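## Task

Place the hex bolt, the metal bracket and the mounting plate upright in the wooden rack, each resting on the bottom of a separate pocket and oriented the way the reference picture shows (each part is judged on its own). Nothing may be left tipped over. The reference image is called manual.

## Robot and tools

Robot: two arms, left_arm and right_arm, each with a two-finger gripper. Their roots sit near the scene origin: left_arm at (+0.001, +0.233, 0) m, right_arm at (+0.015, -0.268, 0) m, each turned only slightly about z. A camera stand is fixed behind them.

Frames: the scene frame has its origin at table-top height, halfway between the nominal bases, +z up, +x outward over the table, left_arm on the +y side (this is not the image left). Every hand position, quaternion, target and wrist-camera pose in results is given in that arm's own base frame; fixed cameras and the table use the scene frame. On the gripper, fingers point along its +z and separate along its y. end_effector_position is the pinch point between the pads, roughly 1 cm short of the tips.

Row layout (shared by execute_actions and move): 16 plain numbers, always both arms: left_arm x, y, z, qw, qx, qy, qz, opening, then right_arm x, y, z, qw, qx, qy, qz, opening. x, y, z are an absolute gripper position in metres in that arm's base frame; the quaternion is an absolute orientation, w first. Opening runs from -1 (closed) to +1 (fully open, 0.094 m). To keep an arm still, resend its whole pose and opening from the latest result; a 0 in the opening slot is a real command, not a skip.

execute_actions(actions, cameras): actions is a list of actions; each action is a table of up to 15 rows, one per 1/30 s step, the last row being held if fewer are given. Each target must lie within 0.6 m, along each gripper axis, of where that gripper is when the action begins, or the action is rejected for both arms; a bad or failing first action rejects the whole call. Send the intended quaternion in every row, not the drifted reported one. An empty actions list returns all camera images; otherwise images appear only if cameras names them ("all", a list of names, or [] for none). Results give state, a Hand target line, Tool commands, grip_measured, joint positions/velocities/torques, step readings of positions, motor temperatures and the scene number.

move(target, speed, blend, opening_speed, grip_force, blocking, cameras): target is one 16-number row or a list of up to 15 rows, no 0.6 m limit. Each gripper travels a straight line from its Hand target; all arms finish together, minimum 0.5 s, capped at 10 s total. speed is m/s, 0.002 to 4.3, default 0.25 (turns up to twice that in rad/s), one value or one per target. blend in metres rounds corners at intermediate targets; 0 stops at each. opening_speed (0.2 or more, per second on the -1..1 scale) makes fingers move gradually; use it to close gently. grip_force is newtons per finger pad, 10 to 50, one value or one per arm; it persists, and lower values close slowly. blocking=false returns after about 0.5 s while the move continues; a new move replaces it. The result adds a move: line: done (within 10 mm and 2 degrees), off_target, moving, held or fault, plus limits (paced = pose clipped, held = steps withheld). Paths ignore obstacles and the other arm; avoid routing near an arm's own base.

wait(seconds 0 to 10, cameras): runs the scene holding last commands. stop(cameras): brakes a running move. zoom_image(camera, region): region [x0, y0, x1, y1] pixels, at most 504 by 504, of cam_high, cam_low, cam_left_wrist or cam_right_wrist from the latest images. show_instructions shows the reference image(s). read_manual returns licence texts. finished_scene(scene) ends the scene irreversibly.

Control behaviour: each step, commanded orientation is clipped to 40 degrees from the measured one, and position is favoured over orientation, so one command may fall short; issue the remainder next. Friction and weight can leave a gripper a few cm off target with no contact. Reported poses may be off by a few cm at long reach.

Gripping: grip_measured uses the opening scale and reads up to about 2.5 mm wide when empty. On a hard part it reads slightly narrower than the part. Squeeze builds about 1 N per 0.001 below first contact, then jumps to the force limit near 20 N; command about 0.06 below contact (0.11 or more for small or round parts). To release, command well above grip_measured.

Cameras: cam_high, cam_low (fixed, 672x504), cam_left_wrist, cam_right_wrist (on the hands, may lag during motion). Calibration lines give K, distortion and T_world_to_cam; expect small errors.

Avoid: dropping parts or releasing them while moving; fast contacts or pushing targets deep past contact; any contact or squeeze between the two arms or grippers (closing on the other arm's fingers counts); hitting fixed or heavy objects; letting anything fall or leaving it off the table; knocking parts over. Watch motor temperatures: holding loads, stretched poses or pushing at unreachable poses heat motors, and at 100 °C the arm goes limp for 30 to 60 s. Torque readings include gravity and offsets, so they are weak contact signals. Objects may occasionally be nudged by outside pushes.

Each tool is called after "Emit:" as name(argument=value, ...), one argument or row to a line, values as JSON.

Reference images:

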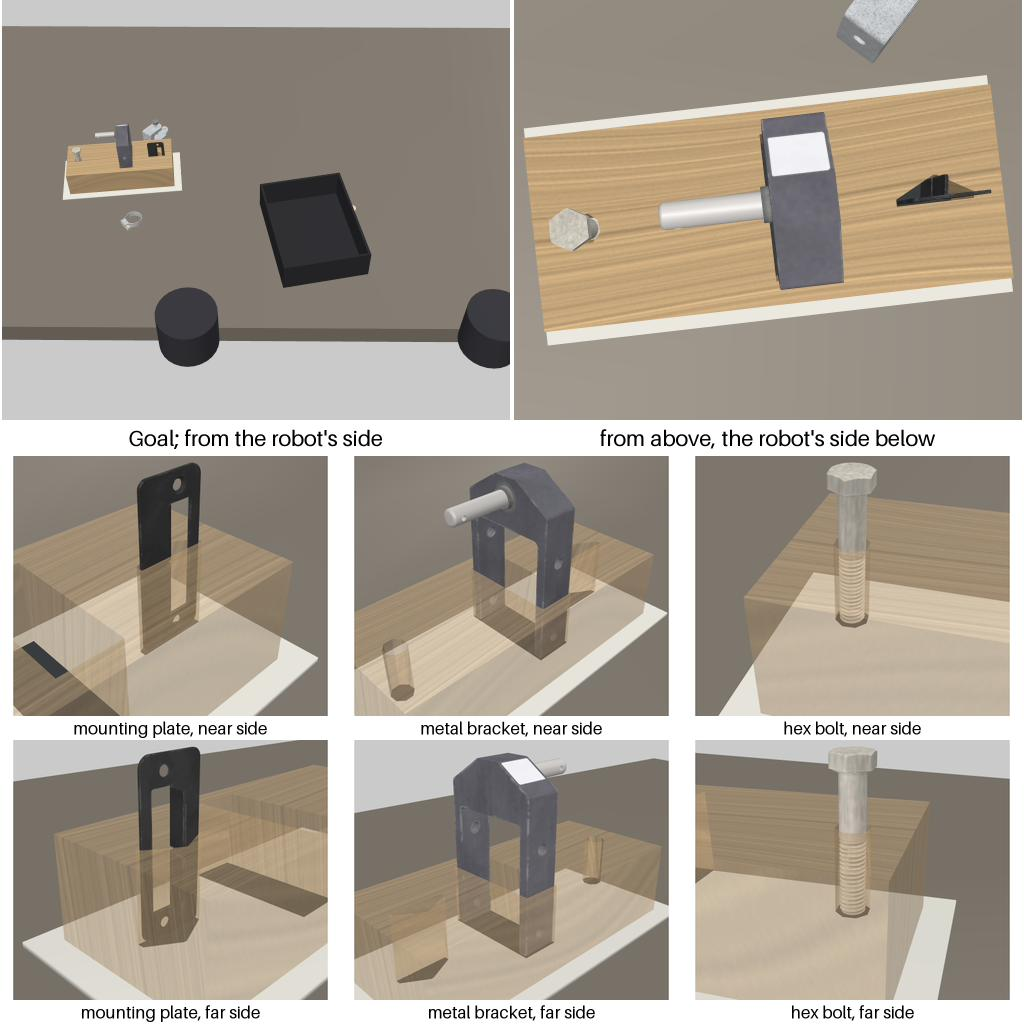

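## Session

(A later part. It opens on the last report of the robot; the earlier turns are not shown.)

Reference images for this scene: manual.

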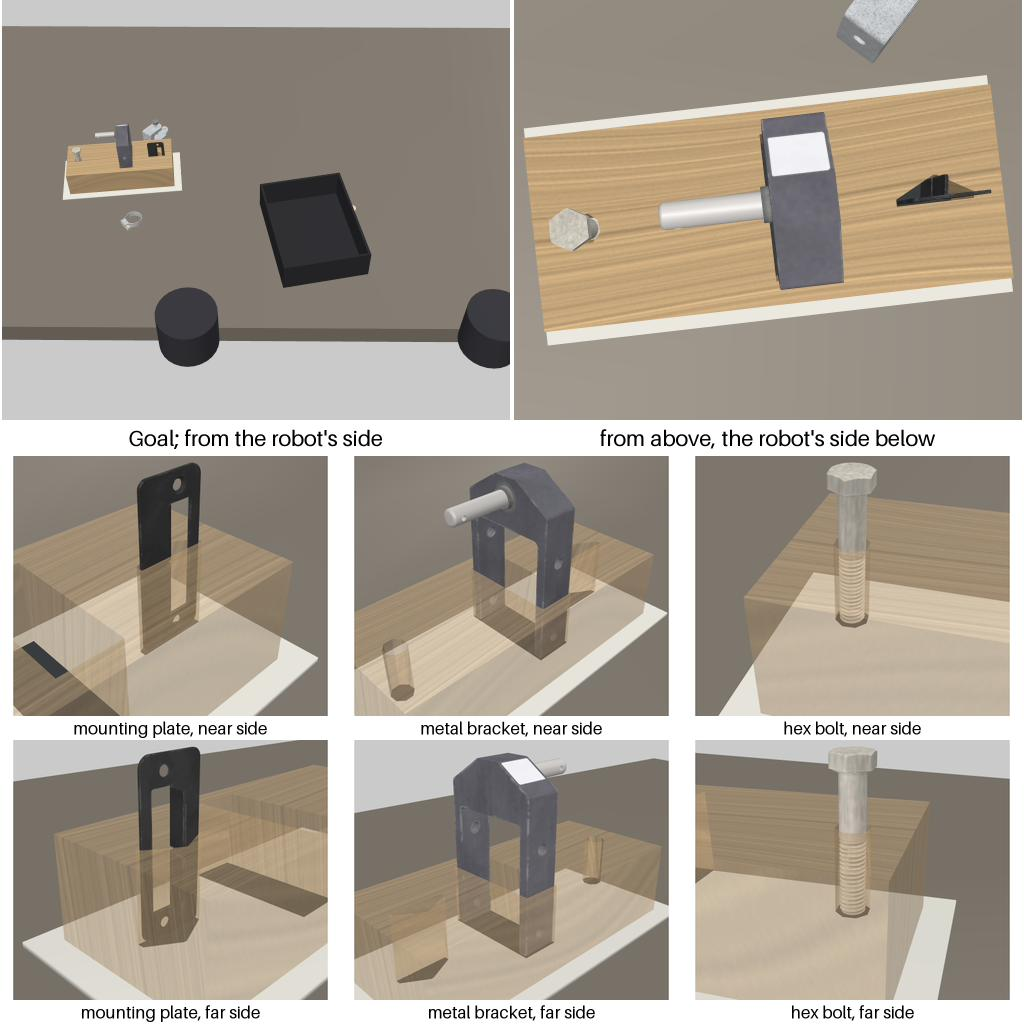

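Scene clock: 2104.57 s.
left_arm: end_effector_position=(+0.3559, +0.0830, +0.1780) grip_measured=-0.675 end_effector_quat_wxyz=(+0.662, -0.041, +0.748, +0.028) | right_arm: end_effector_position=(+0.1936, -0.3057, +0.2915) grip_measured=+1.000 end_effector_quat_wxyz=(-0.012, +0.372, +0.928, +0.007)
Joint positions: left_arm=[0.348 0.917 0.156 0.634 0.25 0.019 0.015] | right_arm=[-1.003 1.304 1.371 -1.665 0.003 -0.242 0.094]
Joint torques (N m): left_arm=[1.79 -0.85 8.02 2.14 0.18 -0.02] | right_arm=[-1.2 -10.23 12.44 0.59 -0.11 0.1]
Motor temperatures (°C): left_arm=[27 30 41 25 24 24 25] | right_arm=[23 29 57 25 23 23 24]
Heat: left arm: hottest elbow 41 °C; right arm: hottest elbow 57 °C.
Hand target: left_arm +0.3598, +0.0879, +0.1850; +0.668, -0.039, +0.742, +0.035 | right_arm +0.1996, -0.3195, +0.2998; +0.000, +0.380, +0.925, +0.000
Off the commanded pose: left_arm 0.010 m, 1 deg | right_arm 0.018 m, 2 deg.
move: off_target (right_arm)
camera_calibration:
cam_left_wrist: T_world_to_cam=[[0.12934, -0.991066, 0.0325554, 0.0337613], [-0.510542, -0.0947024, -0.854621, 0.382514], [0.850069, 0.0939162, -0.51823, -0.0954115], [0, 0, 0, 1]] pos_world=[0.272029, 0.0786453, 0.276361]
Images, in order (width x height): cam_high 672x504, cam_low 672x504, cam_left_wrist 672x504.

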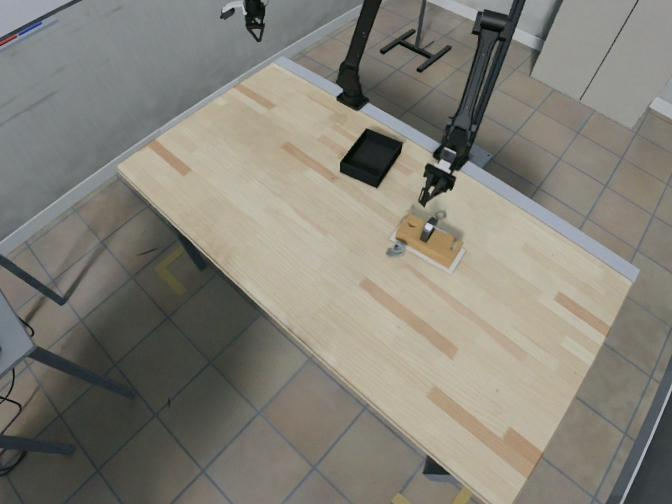

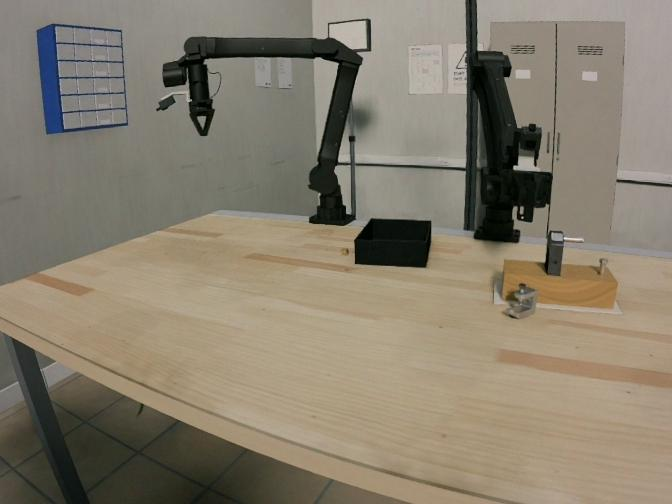

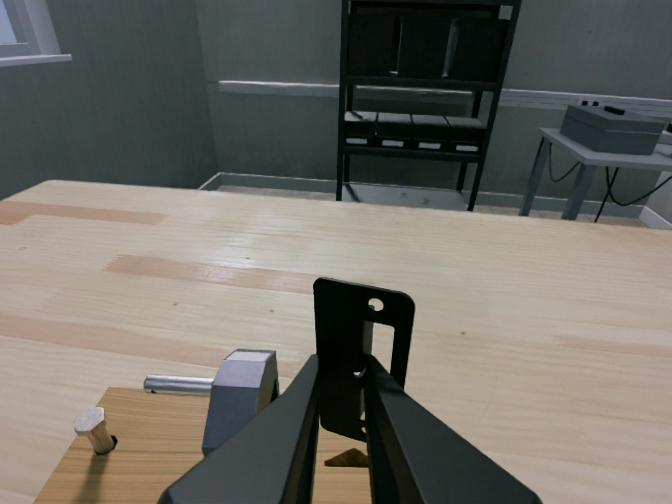

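Emit:
move(
  target=[
    [0.381,0.088,0.165,0.6579,-0.1354,0.7307,0.1219,-0.98,0.20,-0.32,0.30,0,0.38,0.925,0,1],
  ],
  speed=0.12,
  cameras=["cam_left_wrist","cam_low","cam_high"],
)

Emit:
zoom_image(
  camera="cam_low",
  region=[490, 190, 610, 310],
)

Emit:
zoom_image(
  camera="cam_left_wrist",
  region=[200, 240, 480, 504],
)

Emit:
zoom_image(
  camera="cam_high",
  region=[380, 190, 470, 280],
)

Scene clock: 2127.30 s.
left_arm: end_effector_position=(+0.3682, +0.0896, +0.1518) grip_measured=-0.675 end_effector_quat_wxyz=(+0.644, -0.133, +0.743, +0.129) | right_arm: end_effector_position=(+0.1936, -0.3057, +0.2915) grip_measured=+1.000 end_effector_quat_wxyz=(-0.012, +0.372, +0.928, +0.007)
Joint positions: left_arm=[0.129 1.126 0.156 0.827 -0.242 -0.014 0.015] | right_arm=[-1.003 1.304 1.371 -1.665 0.003 -0.242 0.094]
Joint torques (N m): left_arm=[-0.56 -2.55 7.87 2.03 -0.05 -0.23] | right_arm=[-1.26 -10.23 12.44 0.61 -0.11 0.09]
Motor temperatures (°C): left_arm=[27 29 42 25 24 24 25] | right_arm=[23 29 57 25 23 23 24]
Heat: left arm: hottest elbow 42 °C; right arm: hottest elbow 57 °C.
Hand target: left_arm +0.3803, +0.0878, +0.1650; +0.658, -0.135, +0.731, +0.122 | right_arm +0.1996, -0.3195, +0.2998; +0.000, +0.380, +0.925, +0.000
Off the commanded pose: left_arm 0.018 m, 2 deg | right_arm 0.018 m, 2 deg.
move: off_target (left_arm, right_arm)
camera_calibration:
cam_left_wrist: T_world_to_cam=[[0.392356, -0.919813, -0.000140538, -0.0587229], [-0.488275, -0.208149, -0.847503, 0.367879], [0.779515, 0.332592, -0.53079, -0.113615], [0, 0, 0, 1]] pos_world=[0.291231, 0.0603472, 0.251465]
Images, in order (width x height): cam_high 672x504, cam_low 672x504, cam_left_wrist 672x504.

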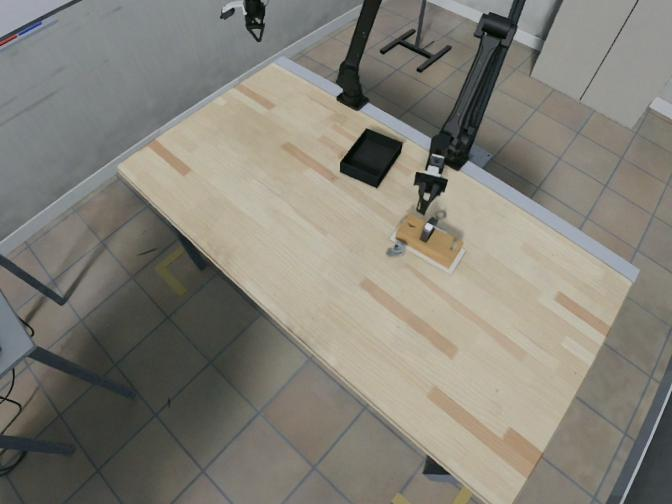

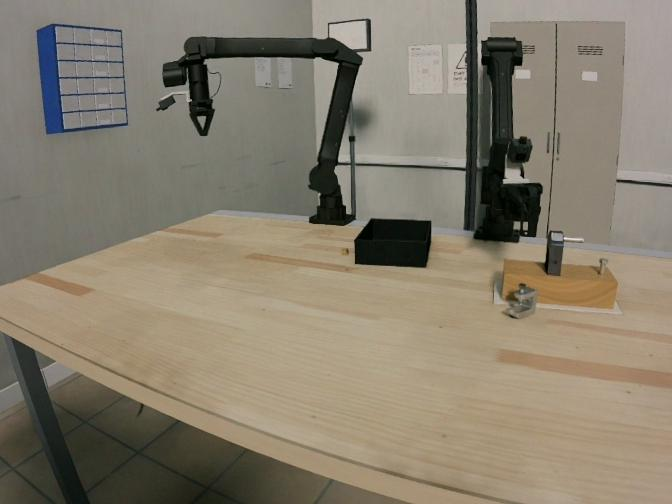

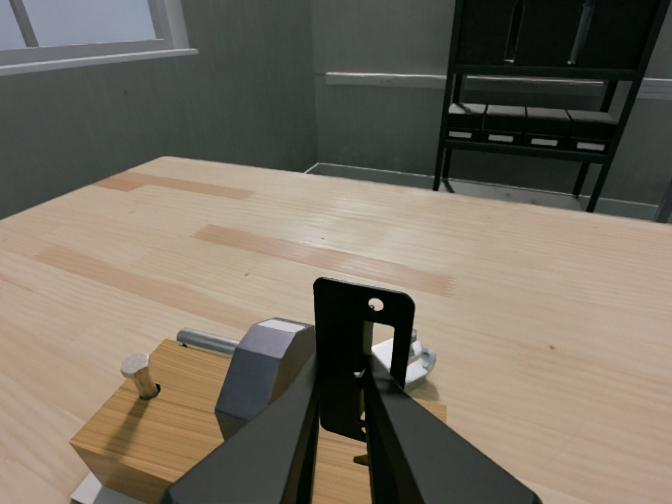

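Scaled by 4.200 from the camera's 672x504 image, which has a finer 960x720 frame.

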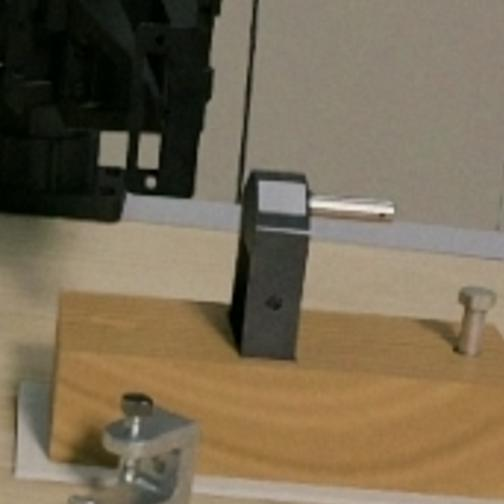

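Scaled by 1.800 from the camera's 672x504 image, which has a finer 960x720 frame.

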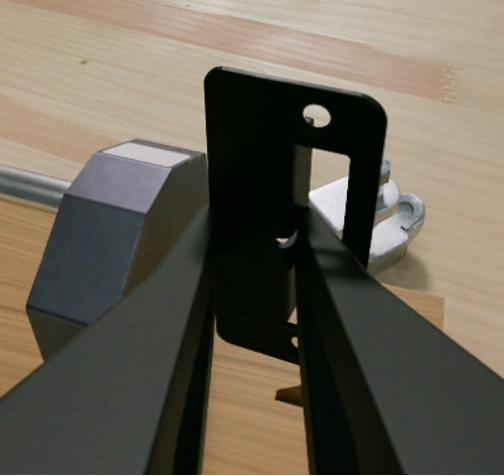

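Scaled by 5.600 from the camera's 672x504 image, which has a finer 960x720 frame.

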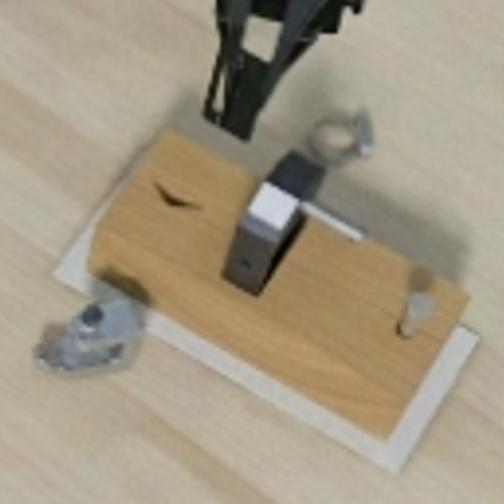

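Emit:
move(
  target=[
    [0.386,0.0755,0.156,0.6690,-0.1576,0.7111,0.1483,-0.98,0.20,-0.32,0.30,0,0.38,0.925,0,1],
  ],
  speed=0.1,
  cameras=["cam_left_wrist","cam_low","cam_high"],
)

Emit:
zoom_image(
  camera="cam_low",
  region=[490, 190, 610, 310],
)

Emit:
zoom_image(
  camera="cam_left_wrist",
  region=[250, 300, 450, 500],
)

Emit:
zoom_image(
  camera="cam_high",
  region=[380, 190, 470, 280],
)

Scene clock: 2167.30 s.
left_arm: end_effector_position=(+0.3734, +0.0784, +0.1455) grip_measured=-0.675 end_effector_quat_wxyz=(+0.656, -0.155, +0.722, +0.155) | right_arm: end_effector_position=(+0.1936, -0.3057, +0.2915) grip_measured=+1.000 end_effector_quat_wxyz=(-0.012, +0.372, +0.928, +0.007)
Joint positions: left_arm=[0.02 1.276 0.156 1.021 -0.422 -0.021 0.015] | right_arm=[-1.003 1.304 1.371 -1.665 0.003 -0.242 0.094]
Joint torques (N m): left_arm=[-0.79 -3.14 6.86 1.98 -0.13 -0.13] | right_arm=[-1.26 -10.23 12.44 0.59 -0.11 0.09]
Motor temperatures (°C): left_arm=[27 28 43 25 24 24 25] | right_arm=[23 29 57 25 23 23 24]
Heat: left arm: hottest elbow 43 °C; right arm: hottest elbow 57 °C.
Hand target: left_arm +0.3854, +0.0754, +0.1561; +0.669, -0.158, +0.711, +0.148 | right_arm +0.1996, -0.3195, +0.2998; +0.000, +0.380, +0.925, +0.000
Off the commanded pose: left_arm 0.017 m, 2 deg | right_arm 0.018 m, 2 deg.
move: off_target (left_arm, right_arm)
camera_calibration:
cam_left_wrist: T_world_to_cam=[[0.455766, -0.890099, 0.00097757, -0.0972308], [-0.4353, -0.223848, -0.872013, 0.347854], [0.776396, 0.397008, -0.489482, -0.127129], [0, 0, 0, 1]] pos_world=[0.294438, 0.0417929, 0.241201]
Images, in order (width x height): cam_high 672x504, cam_low 672x504, cam_left_wrist 672x504.

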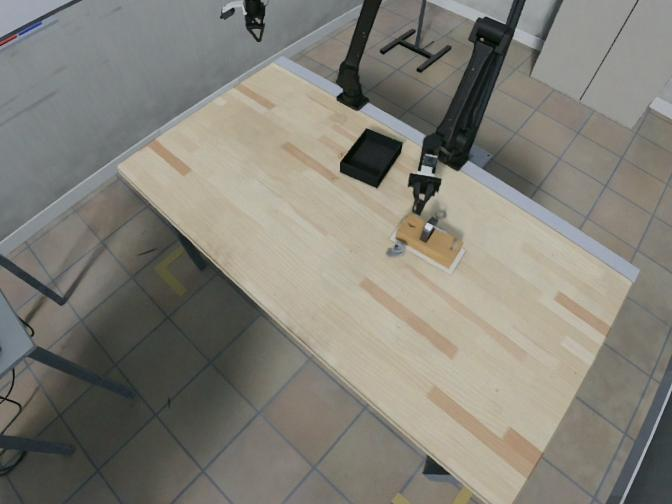

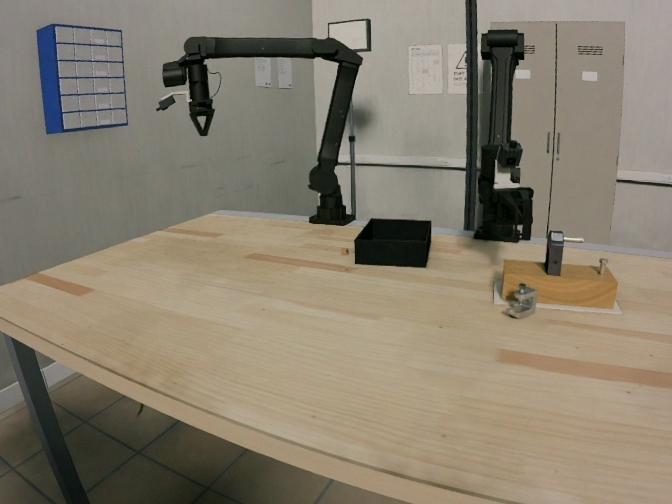

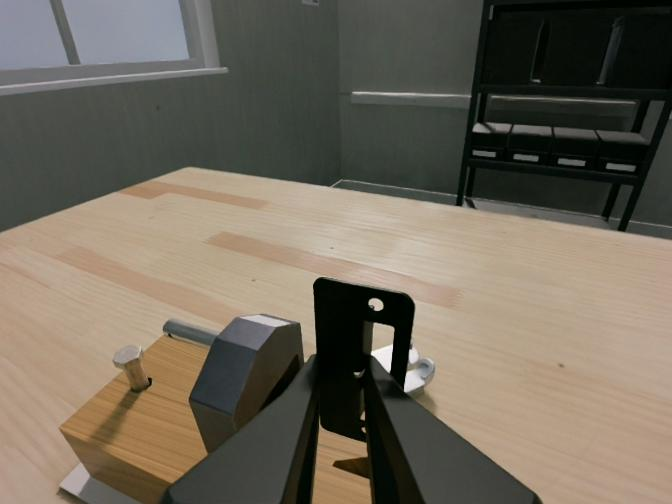

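Scaled by 4.200 from the camera's 672x504 image, which has a finer 960x720 frame.

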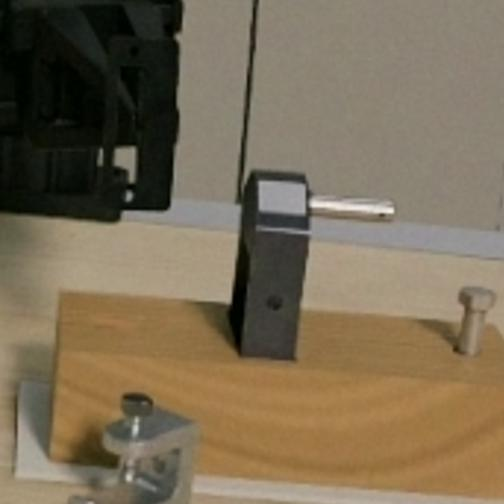

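Scaled by 2.520 from the camera's 672x504 image, which has a finer 960x720 frame.

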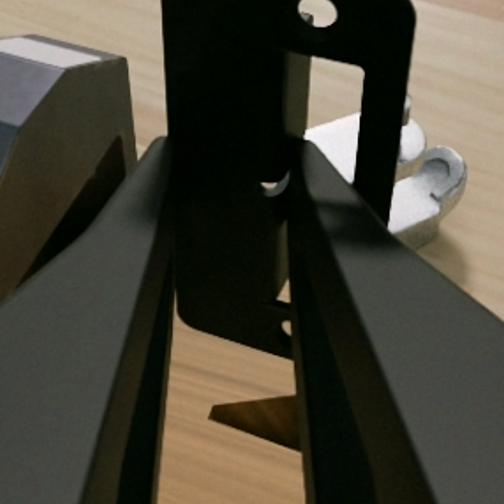

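Scaled by 5.600 from the camera's 672x504 image, which has a finer 960x720 frame.

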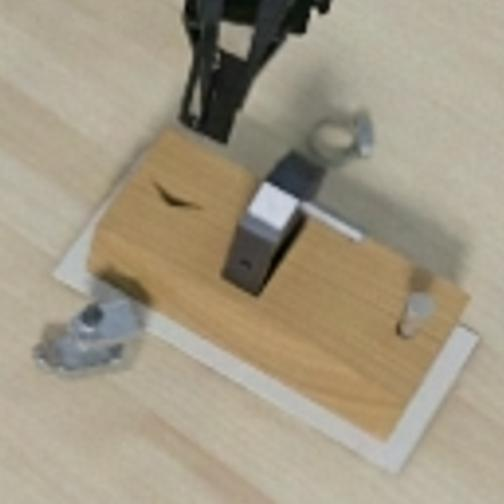

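Emit:
move(
  target=[
    [0.393,0.070,0.137,0.6690,-0.1576,0.7111,0.1483,-0.98,0.20,-0.32,0.30,0,0.38,0.925,0,1],
  ],
  speed=0.08,
  cameras=["cam_left_wrist","cam_low"],
)

Emit:
zoom_image(
  camera="cam_low",
  region=[490, 190, 610, 310],
)

Emit:
zoom_image(
  camera="cam_left_wrist",
  region=[250, 300, 450, 500],
)

Scene clock: 2194.73 s.
left_arm: end_effector_position=(+0.3826, +0.0733, +0.1306) grip_measured=-0.675 end_effector_quat_wxyz=(+0.659, -0.155, +0.720, +0.156) | right_arm: end_effector_position=(+0.1936, -0.3057, +0.2915) grip_measured=+1.000 end_effector_quat_wxyz=(-0.012, +0.372, +0.928, +0.007)
Joint positions: left_arm=[-0.003 1.422 0.169 1.159 -0.446 -0.021 0.015] | right_arm=[-1.003 1.304 1.371 -1.665 0.003 -0.242 0.094]
Joint velocities: left_arm=[within noise] | right_arm=[-0.005 -0.005 -0.007 0.002 -0.037 0.154 0]
Joint torques (N m): left_arm=[-0.38 -3.78 5.56 1.98 -0.11 -0.15] | right_arm=[-1.26 -10.23 12.44 0.61 -0.11 0.09]
Motor temperatures (°C): left_arm=[27 27 42 25 24 24 25] | right_arm=[23 29 57 25 23 23 24]
Heat: left arm: hottest elbow 42 °C; right arm: hottest elbow 57 °C.
Hand target: left_arm +0.3927, +0.0699, +0.1370; +0.669, -0.158, +0.711, +0.148 | right_arm +0.1996, -0.3195, +0.2998; +0.000, +0.380, +0.925, +0.000
Off the commanded pose: left_arm 0.013 m, 2 deg | right_arm 0.018 m, 2 deg.
move: off_target (left_arm, right_arm)
camera_calibration:
cam_left_wrist: T_world_to_cam=[[0.455574, -0.890196, 0.00170473, -0.105956], [-0.429988, -0.22173, -0.875183, 0.33592], [0.779463, 0.397978, -0.483789, -0.141548], [0, 0, 0, 1]] pos_world=[0.303043, 0.0364952, 0.225693]
Images, in order (width x height): cam_low 672x504, cam_left_wrist 672x504.

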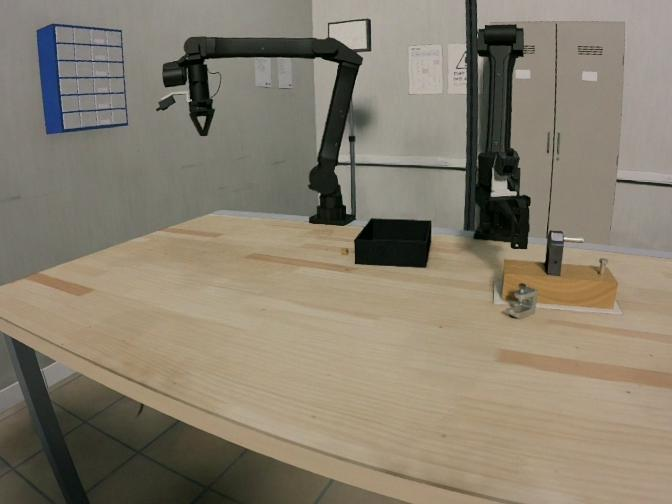

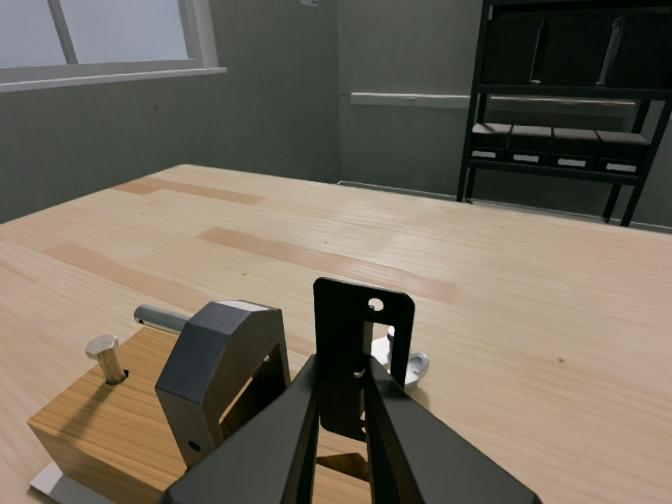

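Scaled by 4.200 from the camera's 672x504 image, which has a finer 960x720 frame.

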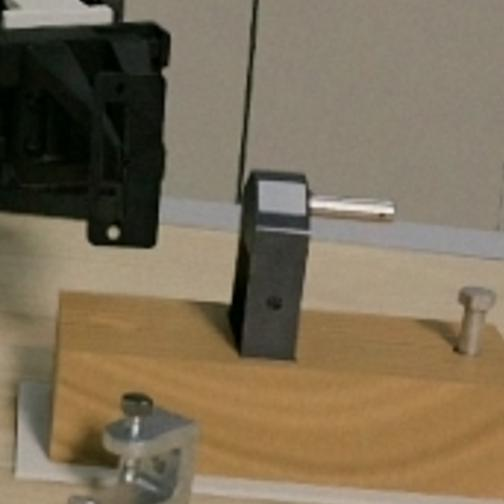

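Scaled by 2.520 from the camera's 672x504 image, which has a finer 960x720 frame.

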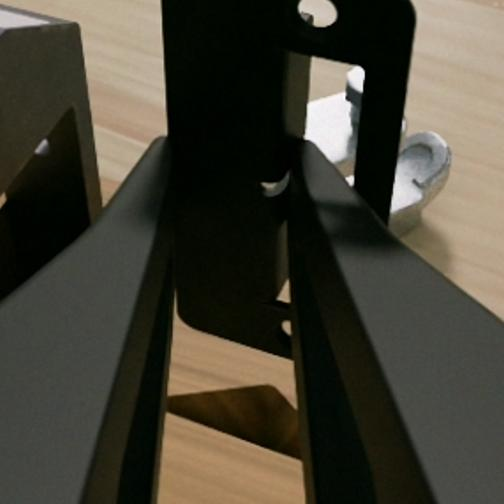

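Emit:
move(
  target=[
    [0.3925,0.0700,0.122,0.6690,-0.1576,0.7111,0.1483,-0.98,0.20,-0.32,0.30,0,0.38,0.925,0,1],
  ],
  speed=0.06,
  cameras=["cam_left_wrist","cam_low","cam_high"],
)

Emit:
zoom_image(
  camera="cam_low",
  region=[490, 190, 610, 310],
)

Emit:
zoom_image(
  camera="cam_left_wrist",
  region=[250, 300, 450, 500],
)

Emit:
zoom_image(
  camera="cam_high",
  region=[380, 190, 470, 280],
)

Scene clock: 2209.13 s.
left_arm: end_effector_position=(+0.3843, +0.0733, +0.1185) grip_measured=-0.675 end_effector_quat_wxyz=(+0.661, -0.155, +0.718, +0.155) | right_arm: end_effector_position=(+0.1936, -0.3057, +0.2915) grip_measured=+1.000 end_effector_quat_wxyz=(-0.012, +0.372, +0.928, +0.007)
Joint positions: left_arm=[-0.003 1.524 0.169 1.268 -0.446 -0.021 0.015] | right_arm=[-1.003 1.304 1.371 -1.665 0.003 -0.242 0.094]
Joint torques (N m): left_arm=[-0.26 -4.42 4.3 2.11 -0.07 -0.15] | right_arm=[-1.26 -10.23 12.44 0.59 -0.11 0.09]
Motor temperatures (°C): left_arm=[27 27 40 25 24 24 25] | right_arm=[23 29 57 25 23 23 24]
Heat: left arm: hottest elbow 40 °C; right arm: hottest elbow 57 °C.
Hand target: left_arm +0.3923, +0.0700, +0.1221; +0.669, -0.158, +0.711, +0.148 | right_arm +0.1996, -0.3195, +0.2998; +0.000, +0.380, +0.925, +0.000
Off the commanded pose: left_arm 0.010 m, 1 deg | right_arm 0.018 m, 2 deg.
move: off_target (right_arm)
camera_calibration:
cam_left_wrist: T_world_to_cam=[[0.455571, -0.890188, 0.00451532, -0.107036], [-0.424609, -0.221754, -0.8778, 0.324285], [0.782408, 0.397982, -0.479006, -0.150423], [0, 0, 0, 1]] pos_world=[0.304149, 0.0364952, 0.213087]
Images, in order (width x height): cam_high 672x504, cam_low 672x504, cam_left_wrist 672x504.

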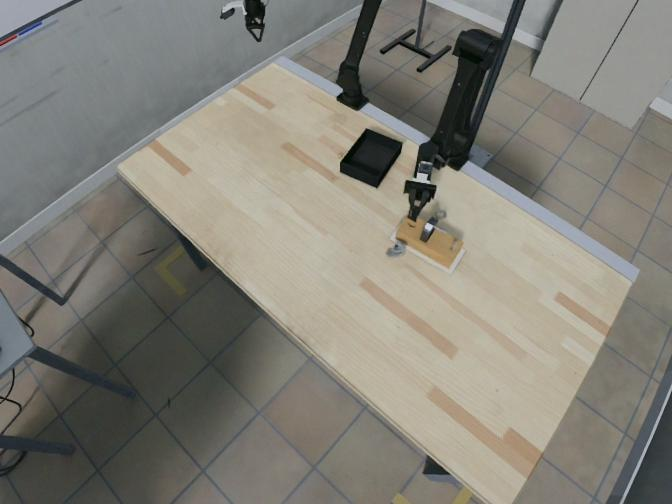

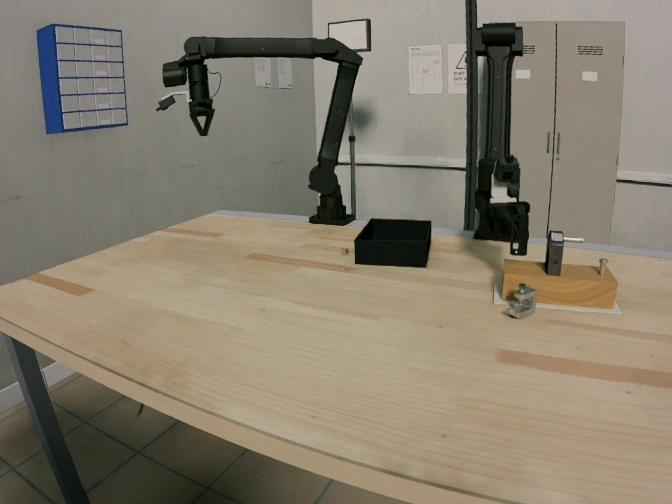

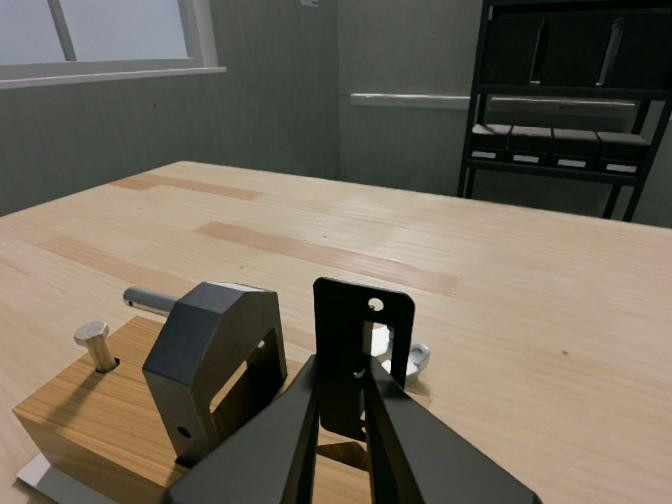

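Scaled by 4.200 from the camera's 672x504 image, which has a finer 960x720 frame.

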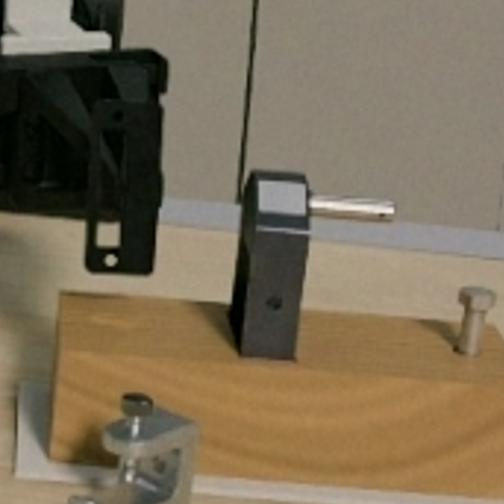

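Scaled by 2.520 from the camera's 672x504 image, which has a finer 960x720 frame.

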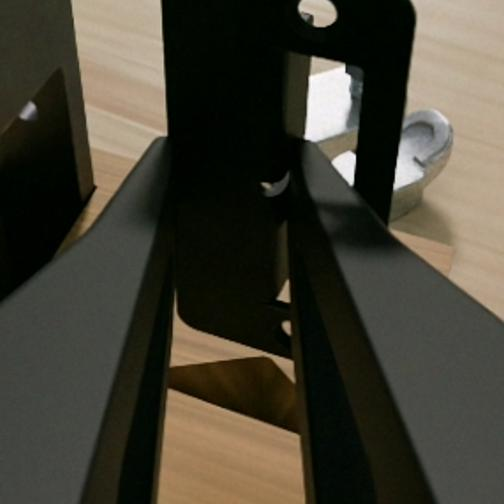

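Scaled by 5.600 from the camera's 672x504 image, which has a finer 960x720 frame.

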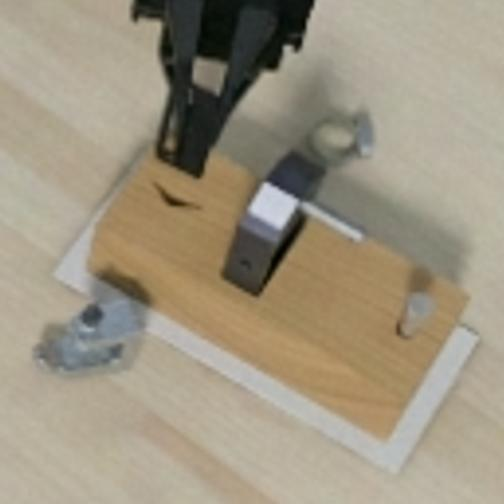

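Emit:
move(
  target=[
    [0.389,0.0700,0.112,0.6690,-0.1576,0.7111,0.1483,-0.98,0.20,-0.32,0.30,0,0.38,0.925,0,1],
  ],
  speed=0.06,
  cameras=["cam_left_wrist","cam_low","cam_high"],
)

Emit:
zoom_image(
  camera="cam_low",
  region=[490, 220, 560, 290],
)

Emit:
zoom_image(
  camera="cam_left_wrist",
  region=[250, 300, 450, 500],
)

Emit:
zoom_image(
  camera="cam_high",
  region=[385, 195, 445, 255],
)

Scene clock: 2232.33 s.
left_arm: end_effector_position=(+0.3847, +0.0733, +0.1119) grip_measured=-0.675 end_effector_quat_wxyz=(+0.664, -0.156, +0.714, +0.154) | right_arm: end_effector_position=(+0.1936, -0.3057, +0.2915) grip_measured=+1.000 end_effector_quat_wxyz=(-0.012, +0.372, +0.928, +0.007)
Joint positions: left_arm=[-0.003 1.592 0.169 1.346 -0.446 -0.021 0.015] | right_arm=[-1.003 1.304 1.371 -1.665 0.003 -0.242 0.094]
Joint torques (N m): left_arm=[-0.38 -4.95 3.1 2.04 -0.08 -0.21] | right_arm=[-1.2 -10.23 12.42 0.59 -0.11 0.09]
Motor temperatures (°C): left_arm=[27 27 38 25 24 24 26] | right_arm=[23 29 58 25 23 23 24]
Heat: left arm: hottest elbow 38 °C; right arm: hottest elbow 58 °C.
Hand target: left_arm +0.3890, +0.0700, +0.1121; +0.669, -0.158, +0.711, +0.148 | right_arm +0.1996, -0.3195, +0.2998; +0.000, +0.380, +0.925, +0.000
Off the commanded pose: left_arm 0.005 m, 1 deg | right_arm 0.018 m, 2 deg.
move: off_target (right_arm)
camera_calibration:
cam_left_wrist: T_world_to_cam=[[0.45553, -0.890174, 0.00909778, -0.10771], [-0.415891, -0.221839, -0.881942, 0.315781], [0.7871, 0.397968, -0.47127, -0.156603], [0, 0, 0, 1]] pos_world=[0.303658, 0.0364951, 0.205678]
Images, in order (width x height): cam_high 672x504, cam_low 672x504, cam_left_wrist 672x504.

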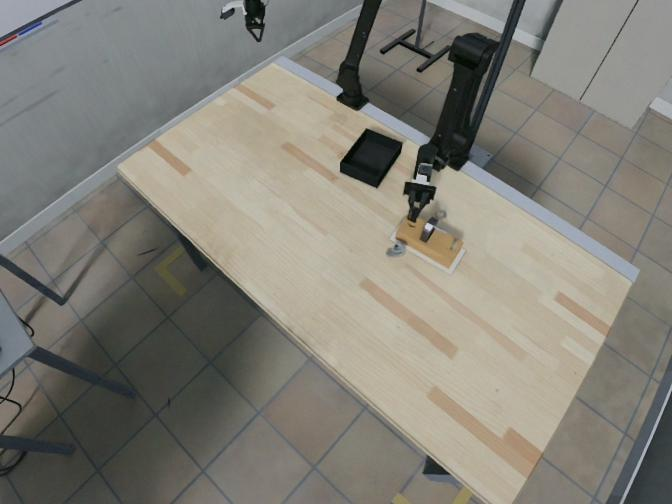

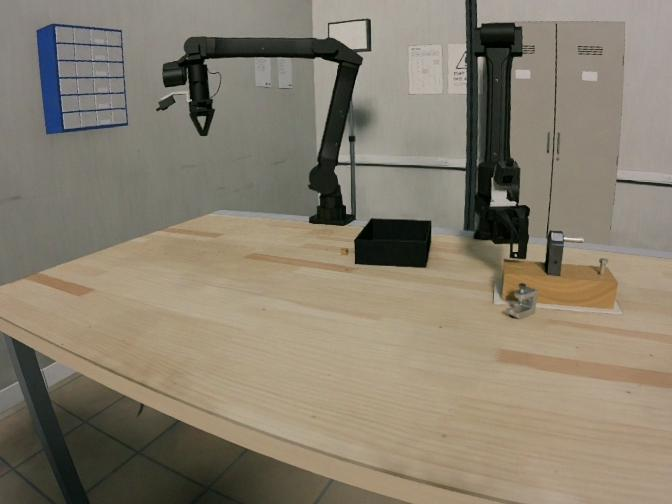

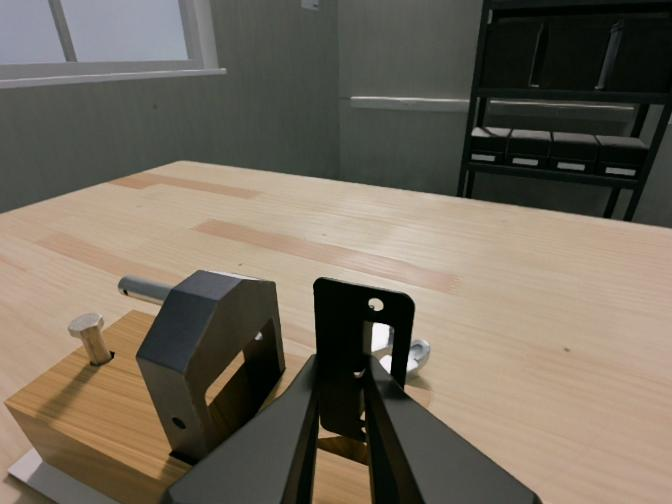

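Scaled by 7.200 from the camera's 672x504 image, which has a finer 960x720 frame.

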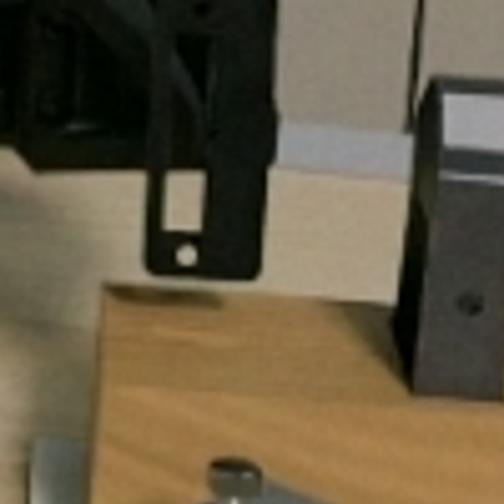

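Scaled by 2.520 from the camera's 672x504 image, which has a finer 960x720 frame.

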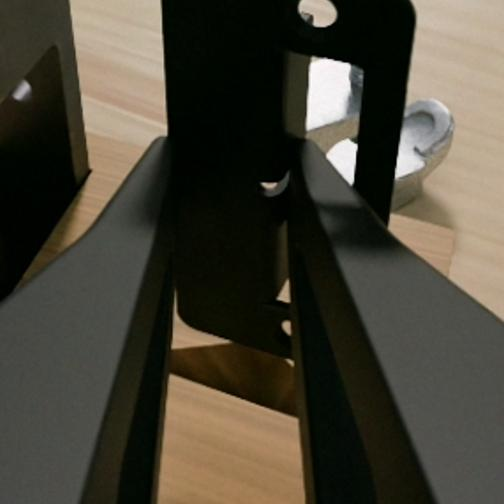

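Scaled by 8.400 from the camera's 672x504 image, which has a finer 960x720 frame.

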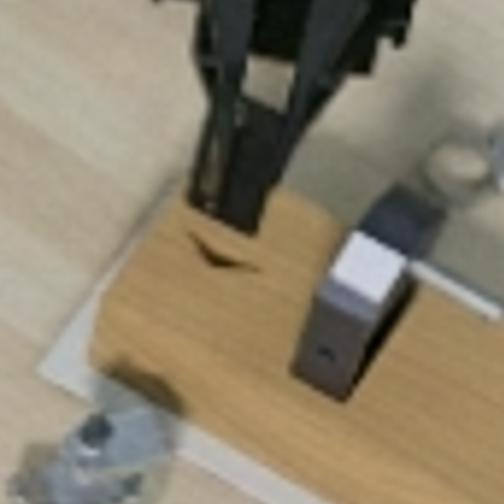

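Emit:
move(
  target=[
    [0.388,0.0960,0.120,0.6690,-0.1576,0.7111,0.1483,-0.98,0.20,-0.32,0.30,0,0.38,0.925,0,1],
    [0.385,0.0735,0.112,0.6690,-0.1576,0.7111,0.1483,-0.98,0.20,-0.32,0.30,0,0.38,0.925,0,1],
  ],
  speed=0.06,
  cameras=["cam_left_wrist","cam_high"],
)

Emit:
zoom_image(
  camera="cam_left_wrist",
  region=[250, 300, 450, 500],
)

Emit:
zoom_image(
  camera="cam_high",
  region=[385, 195, 445, 255],
)

Scene clock: 2263.33 s.
left_arm: end_effector_position=(+0.3849, +0.0769, +0.1150) grip_measured=-0.675 end_effector_quat_wxyz=(+0.668, -0.158, +0.711, +0.153) | right_arm: end_effector_position=(+0.1936, -0.3057, +0.2915) grip_measured=+1.000 end_effector_quat_wxyz=(-0.012, +0.372, +0.928, +0.007)
Joint positions: left_arm=[0.012 1.588 0.169 1.353 -0.43 -0.021 0.015] | right_arm=[-1.003 1.304 1.371 -1.665 0.003 -0.242 0.094]
Joint torques (N m): left_arm=[-0.62 -5.19 2.24 1.95 -0.11 -0.16] | right_arm=[-1.26 -10.23 12.44 0.61 -0.11 0.09]
Motor temperatures (°C): left_arm=[27 27 37 25 24 24 26] | right_arm=[23 29 58 25 23 23 24]
Heat: left arm: hottest elbow 37 °C; right arm: hottest elbow 58 °C.
Hand target: left_arm +0.3850, +0.0736, +0.1122; +0.669, -0.158, +0.711, +0.148 | right_arm +0.1996, -0.3195, +0.2998; +0.000, +0.380, +0.925, +0.000
Off the commanded pose: left_arm 0.004 m, 1 deg | right_arm 0.018 m, 2 deg.
move: off_target (right_arm)
camera_calibration:
cam_left_wrist: T_world_to_cam=[[0.455785, -0.88996, 0.0152128, -0.105478], [-0.405644, -0.2229, -0.886436, 0.316015], [0.792283, 0.397854, -0.462601, -0.159671], [0, 0, 0, 1]] pos_world=[0.302769, 0.0400937, 0.207868]
Images, in order (width x height): cam_high 672x504, cam_left_wrist 672x504.

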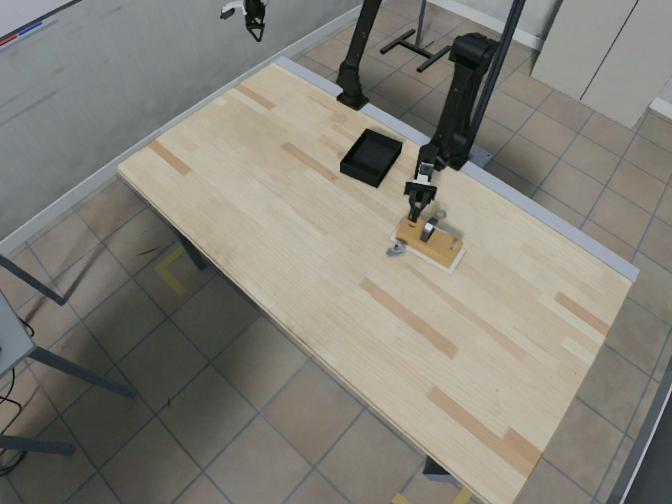

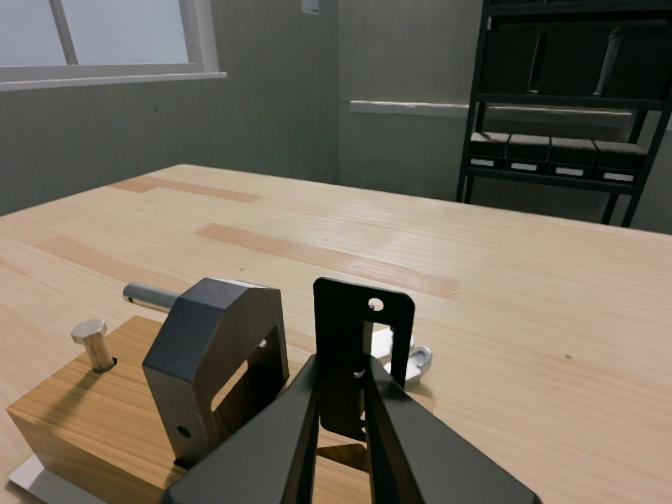

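Scaled by 2.520 from the camera's 672x504 image, which has a finer 960x720 frame.

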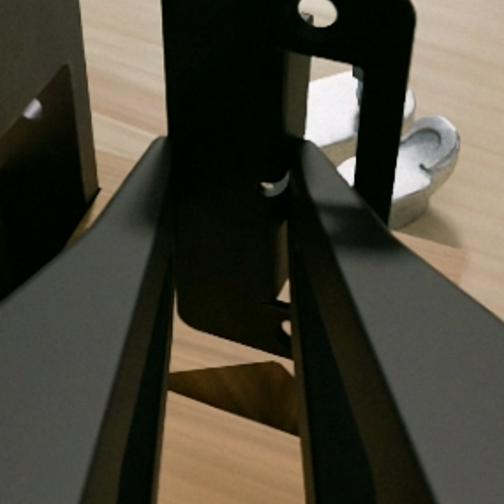

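Scaled by 8.400 from the camera's 672x504 image, which has a finer 960x720 frame.

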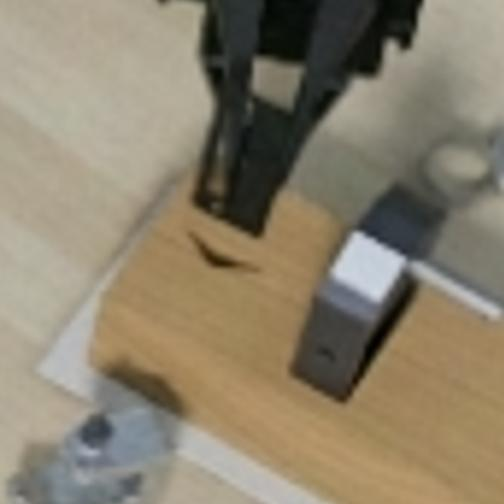

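Emit:
move(
  target=[
    [0.379,0.0735,0.104,0.6690,-0.1576,0.7111,0.1483,-0.98,0.20,-0.32,0.30,0,0.38,0.925,0,1],
  ],
  speed=0.06,
  cameras=["cam_left_wrist","cam_high"],
)

Emit:
zoom_image(
  camera="cam_left_wrist",
  region=[250, 300, 450, 500],
)

Emit:
zoom_image(
  camera="cam_high",
  region=[385, 195, 445, 255],
)

Scene clock: 2273.23 s.
left_arm: end_effector_position=(+0.3802, +0.0767, +0.1076) grip_measured=-0.675 end_effector_quat_wxyz=(+0.669, -0.158, +0.710, +0.153) | right_arm: end_effector_position=(+0.1936, -0.3057, +0.2915) grip_measured=+1.000 end_effector_quat_wxyz=(-0.012, +0.372, +0.928, +0.007)
Joint positions: left_arm=[0.012 1.645 0.157 1.425 -0.43 -0.021 0.015] | right_arm=[-1.003 1.304 1.371 -1.665 0.003 -0.242 0.094]
Joint torques (N m): left_arm=[-0.62 -4.48 1.61 2.09 -0.06 -0.15] | right_arm=[-1.26 -10.23 12.44 0.59 -0.11 0.09]
Motor temperatures (°C): left_arm=[27 27 36 25 24 24 26] | right_arm=[23 29 58 25 23 23 24]
Heat: left arm: hottest elbow 36 °C; right arm: hottest elbow 58 °C.
Hand target: left_arm +0.3790, +0.0735, +0.1041; +0.669, -0.158, +0.711, +0.148 | right_arm +0.1996, -0.3195, +0.2998; +0.000, +0.380, +0.925, +0.000
Off the commanded pose: left_arm 0.005 m, 1 deg | right_arm 0.018 m, 2 deg.
move: off_target (right_arm)
camera_calibration:
cam_left_wrist: T_world_to_cam=[[0.455414, -0.890129, 0.0164098, -0.103341], [-0.403416, -0.22276, -0.887487, 0.306808], [0.793633, 0.397554, -0.46054, -0.16007], [0, 0, 0, 1]] pos_world=[0.297871, 0.039994, 0.200266]
Images, in order (width x height): cam_high 672x504, cam_left_wrist 672x504.

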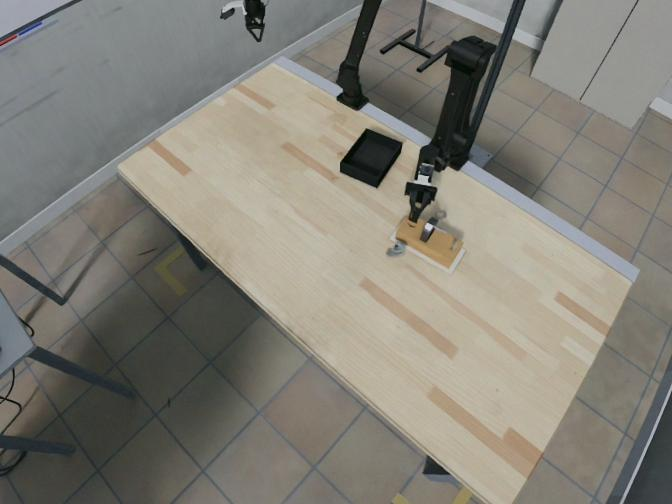

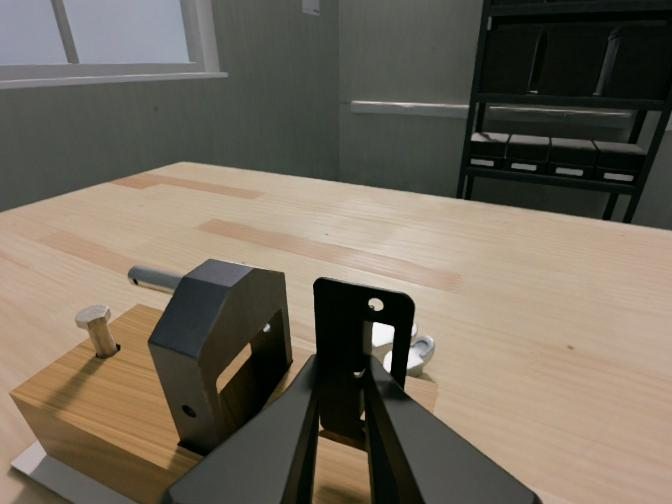

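Scaled by 2.520 from the camera's 672x504 image, which has a finer 960x720 frame.

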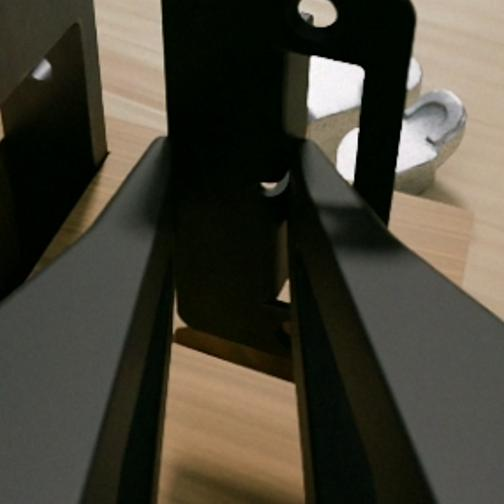

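Scaled by 8.400 from the camera's 672x504 image, which has a finer 960x720 frame.

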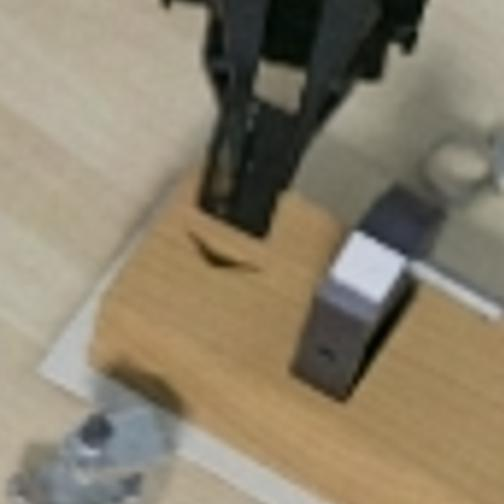

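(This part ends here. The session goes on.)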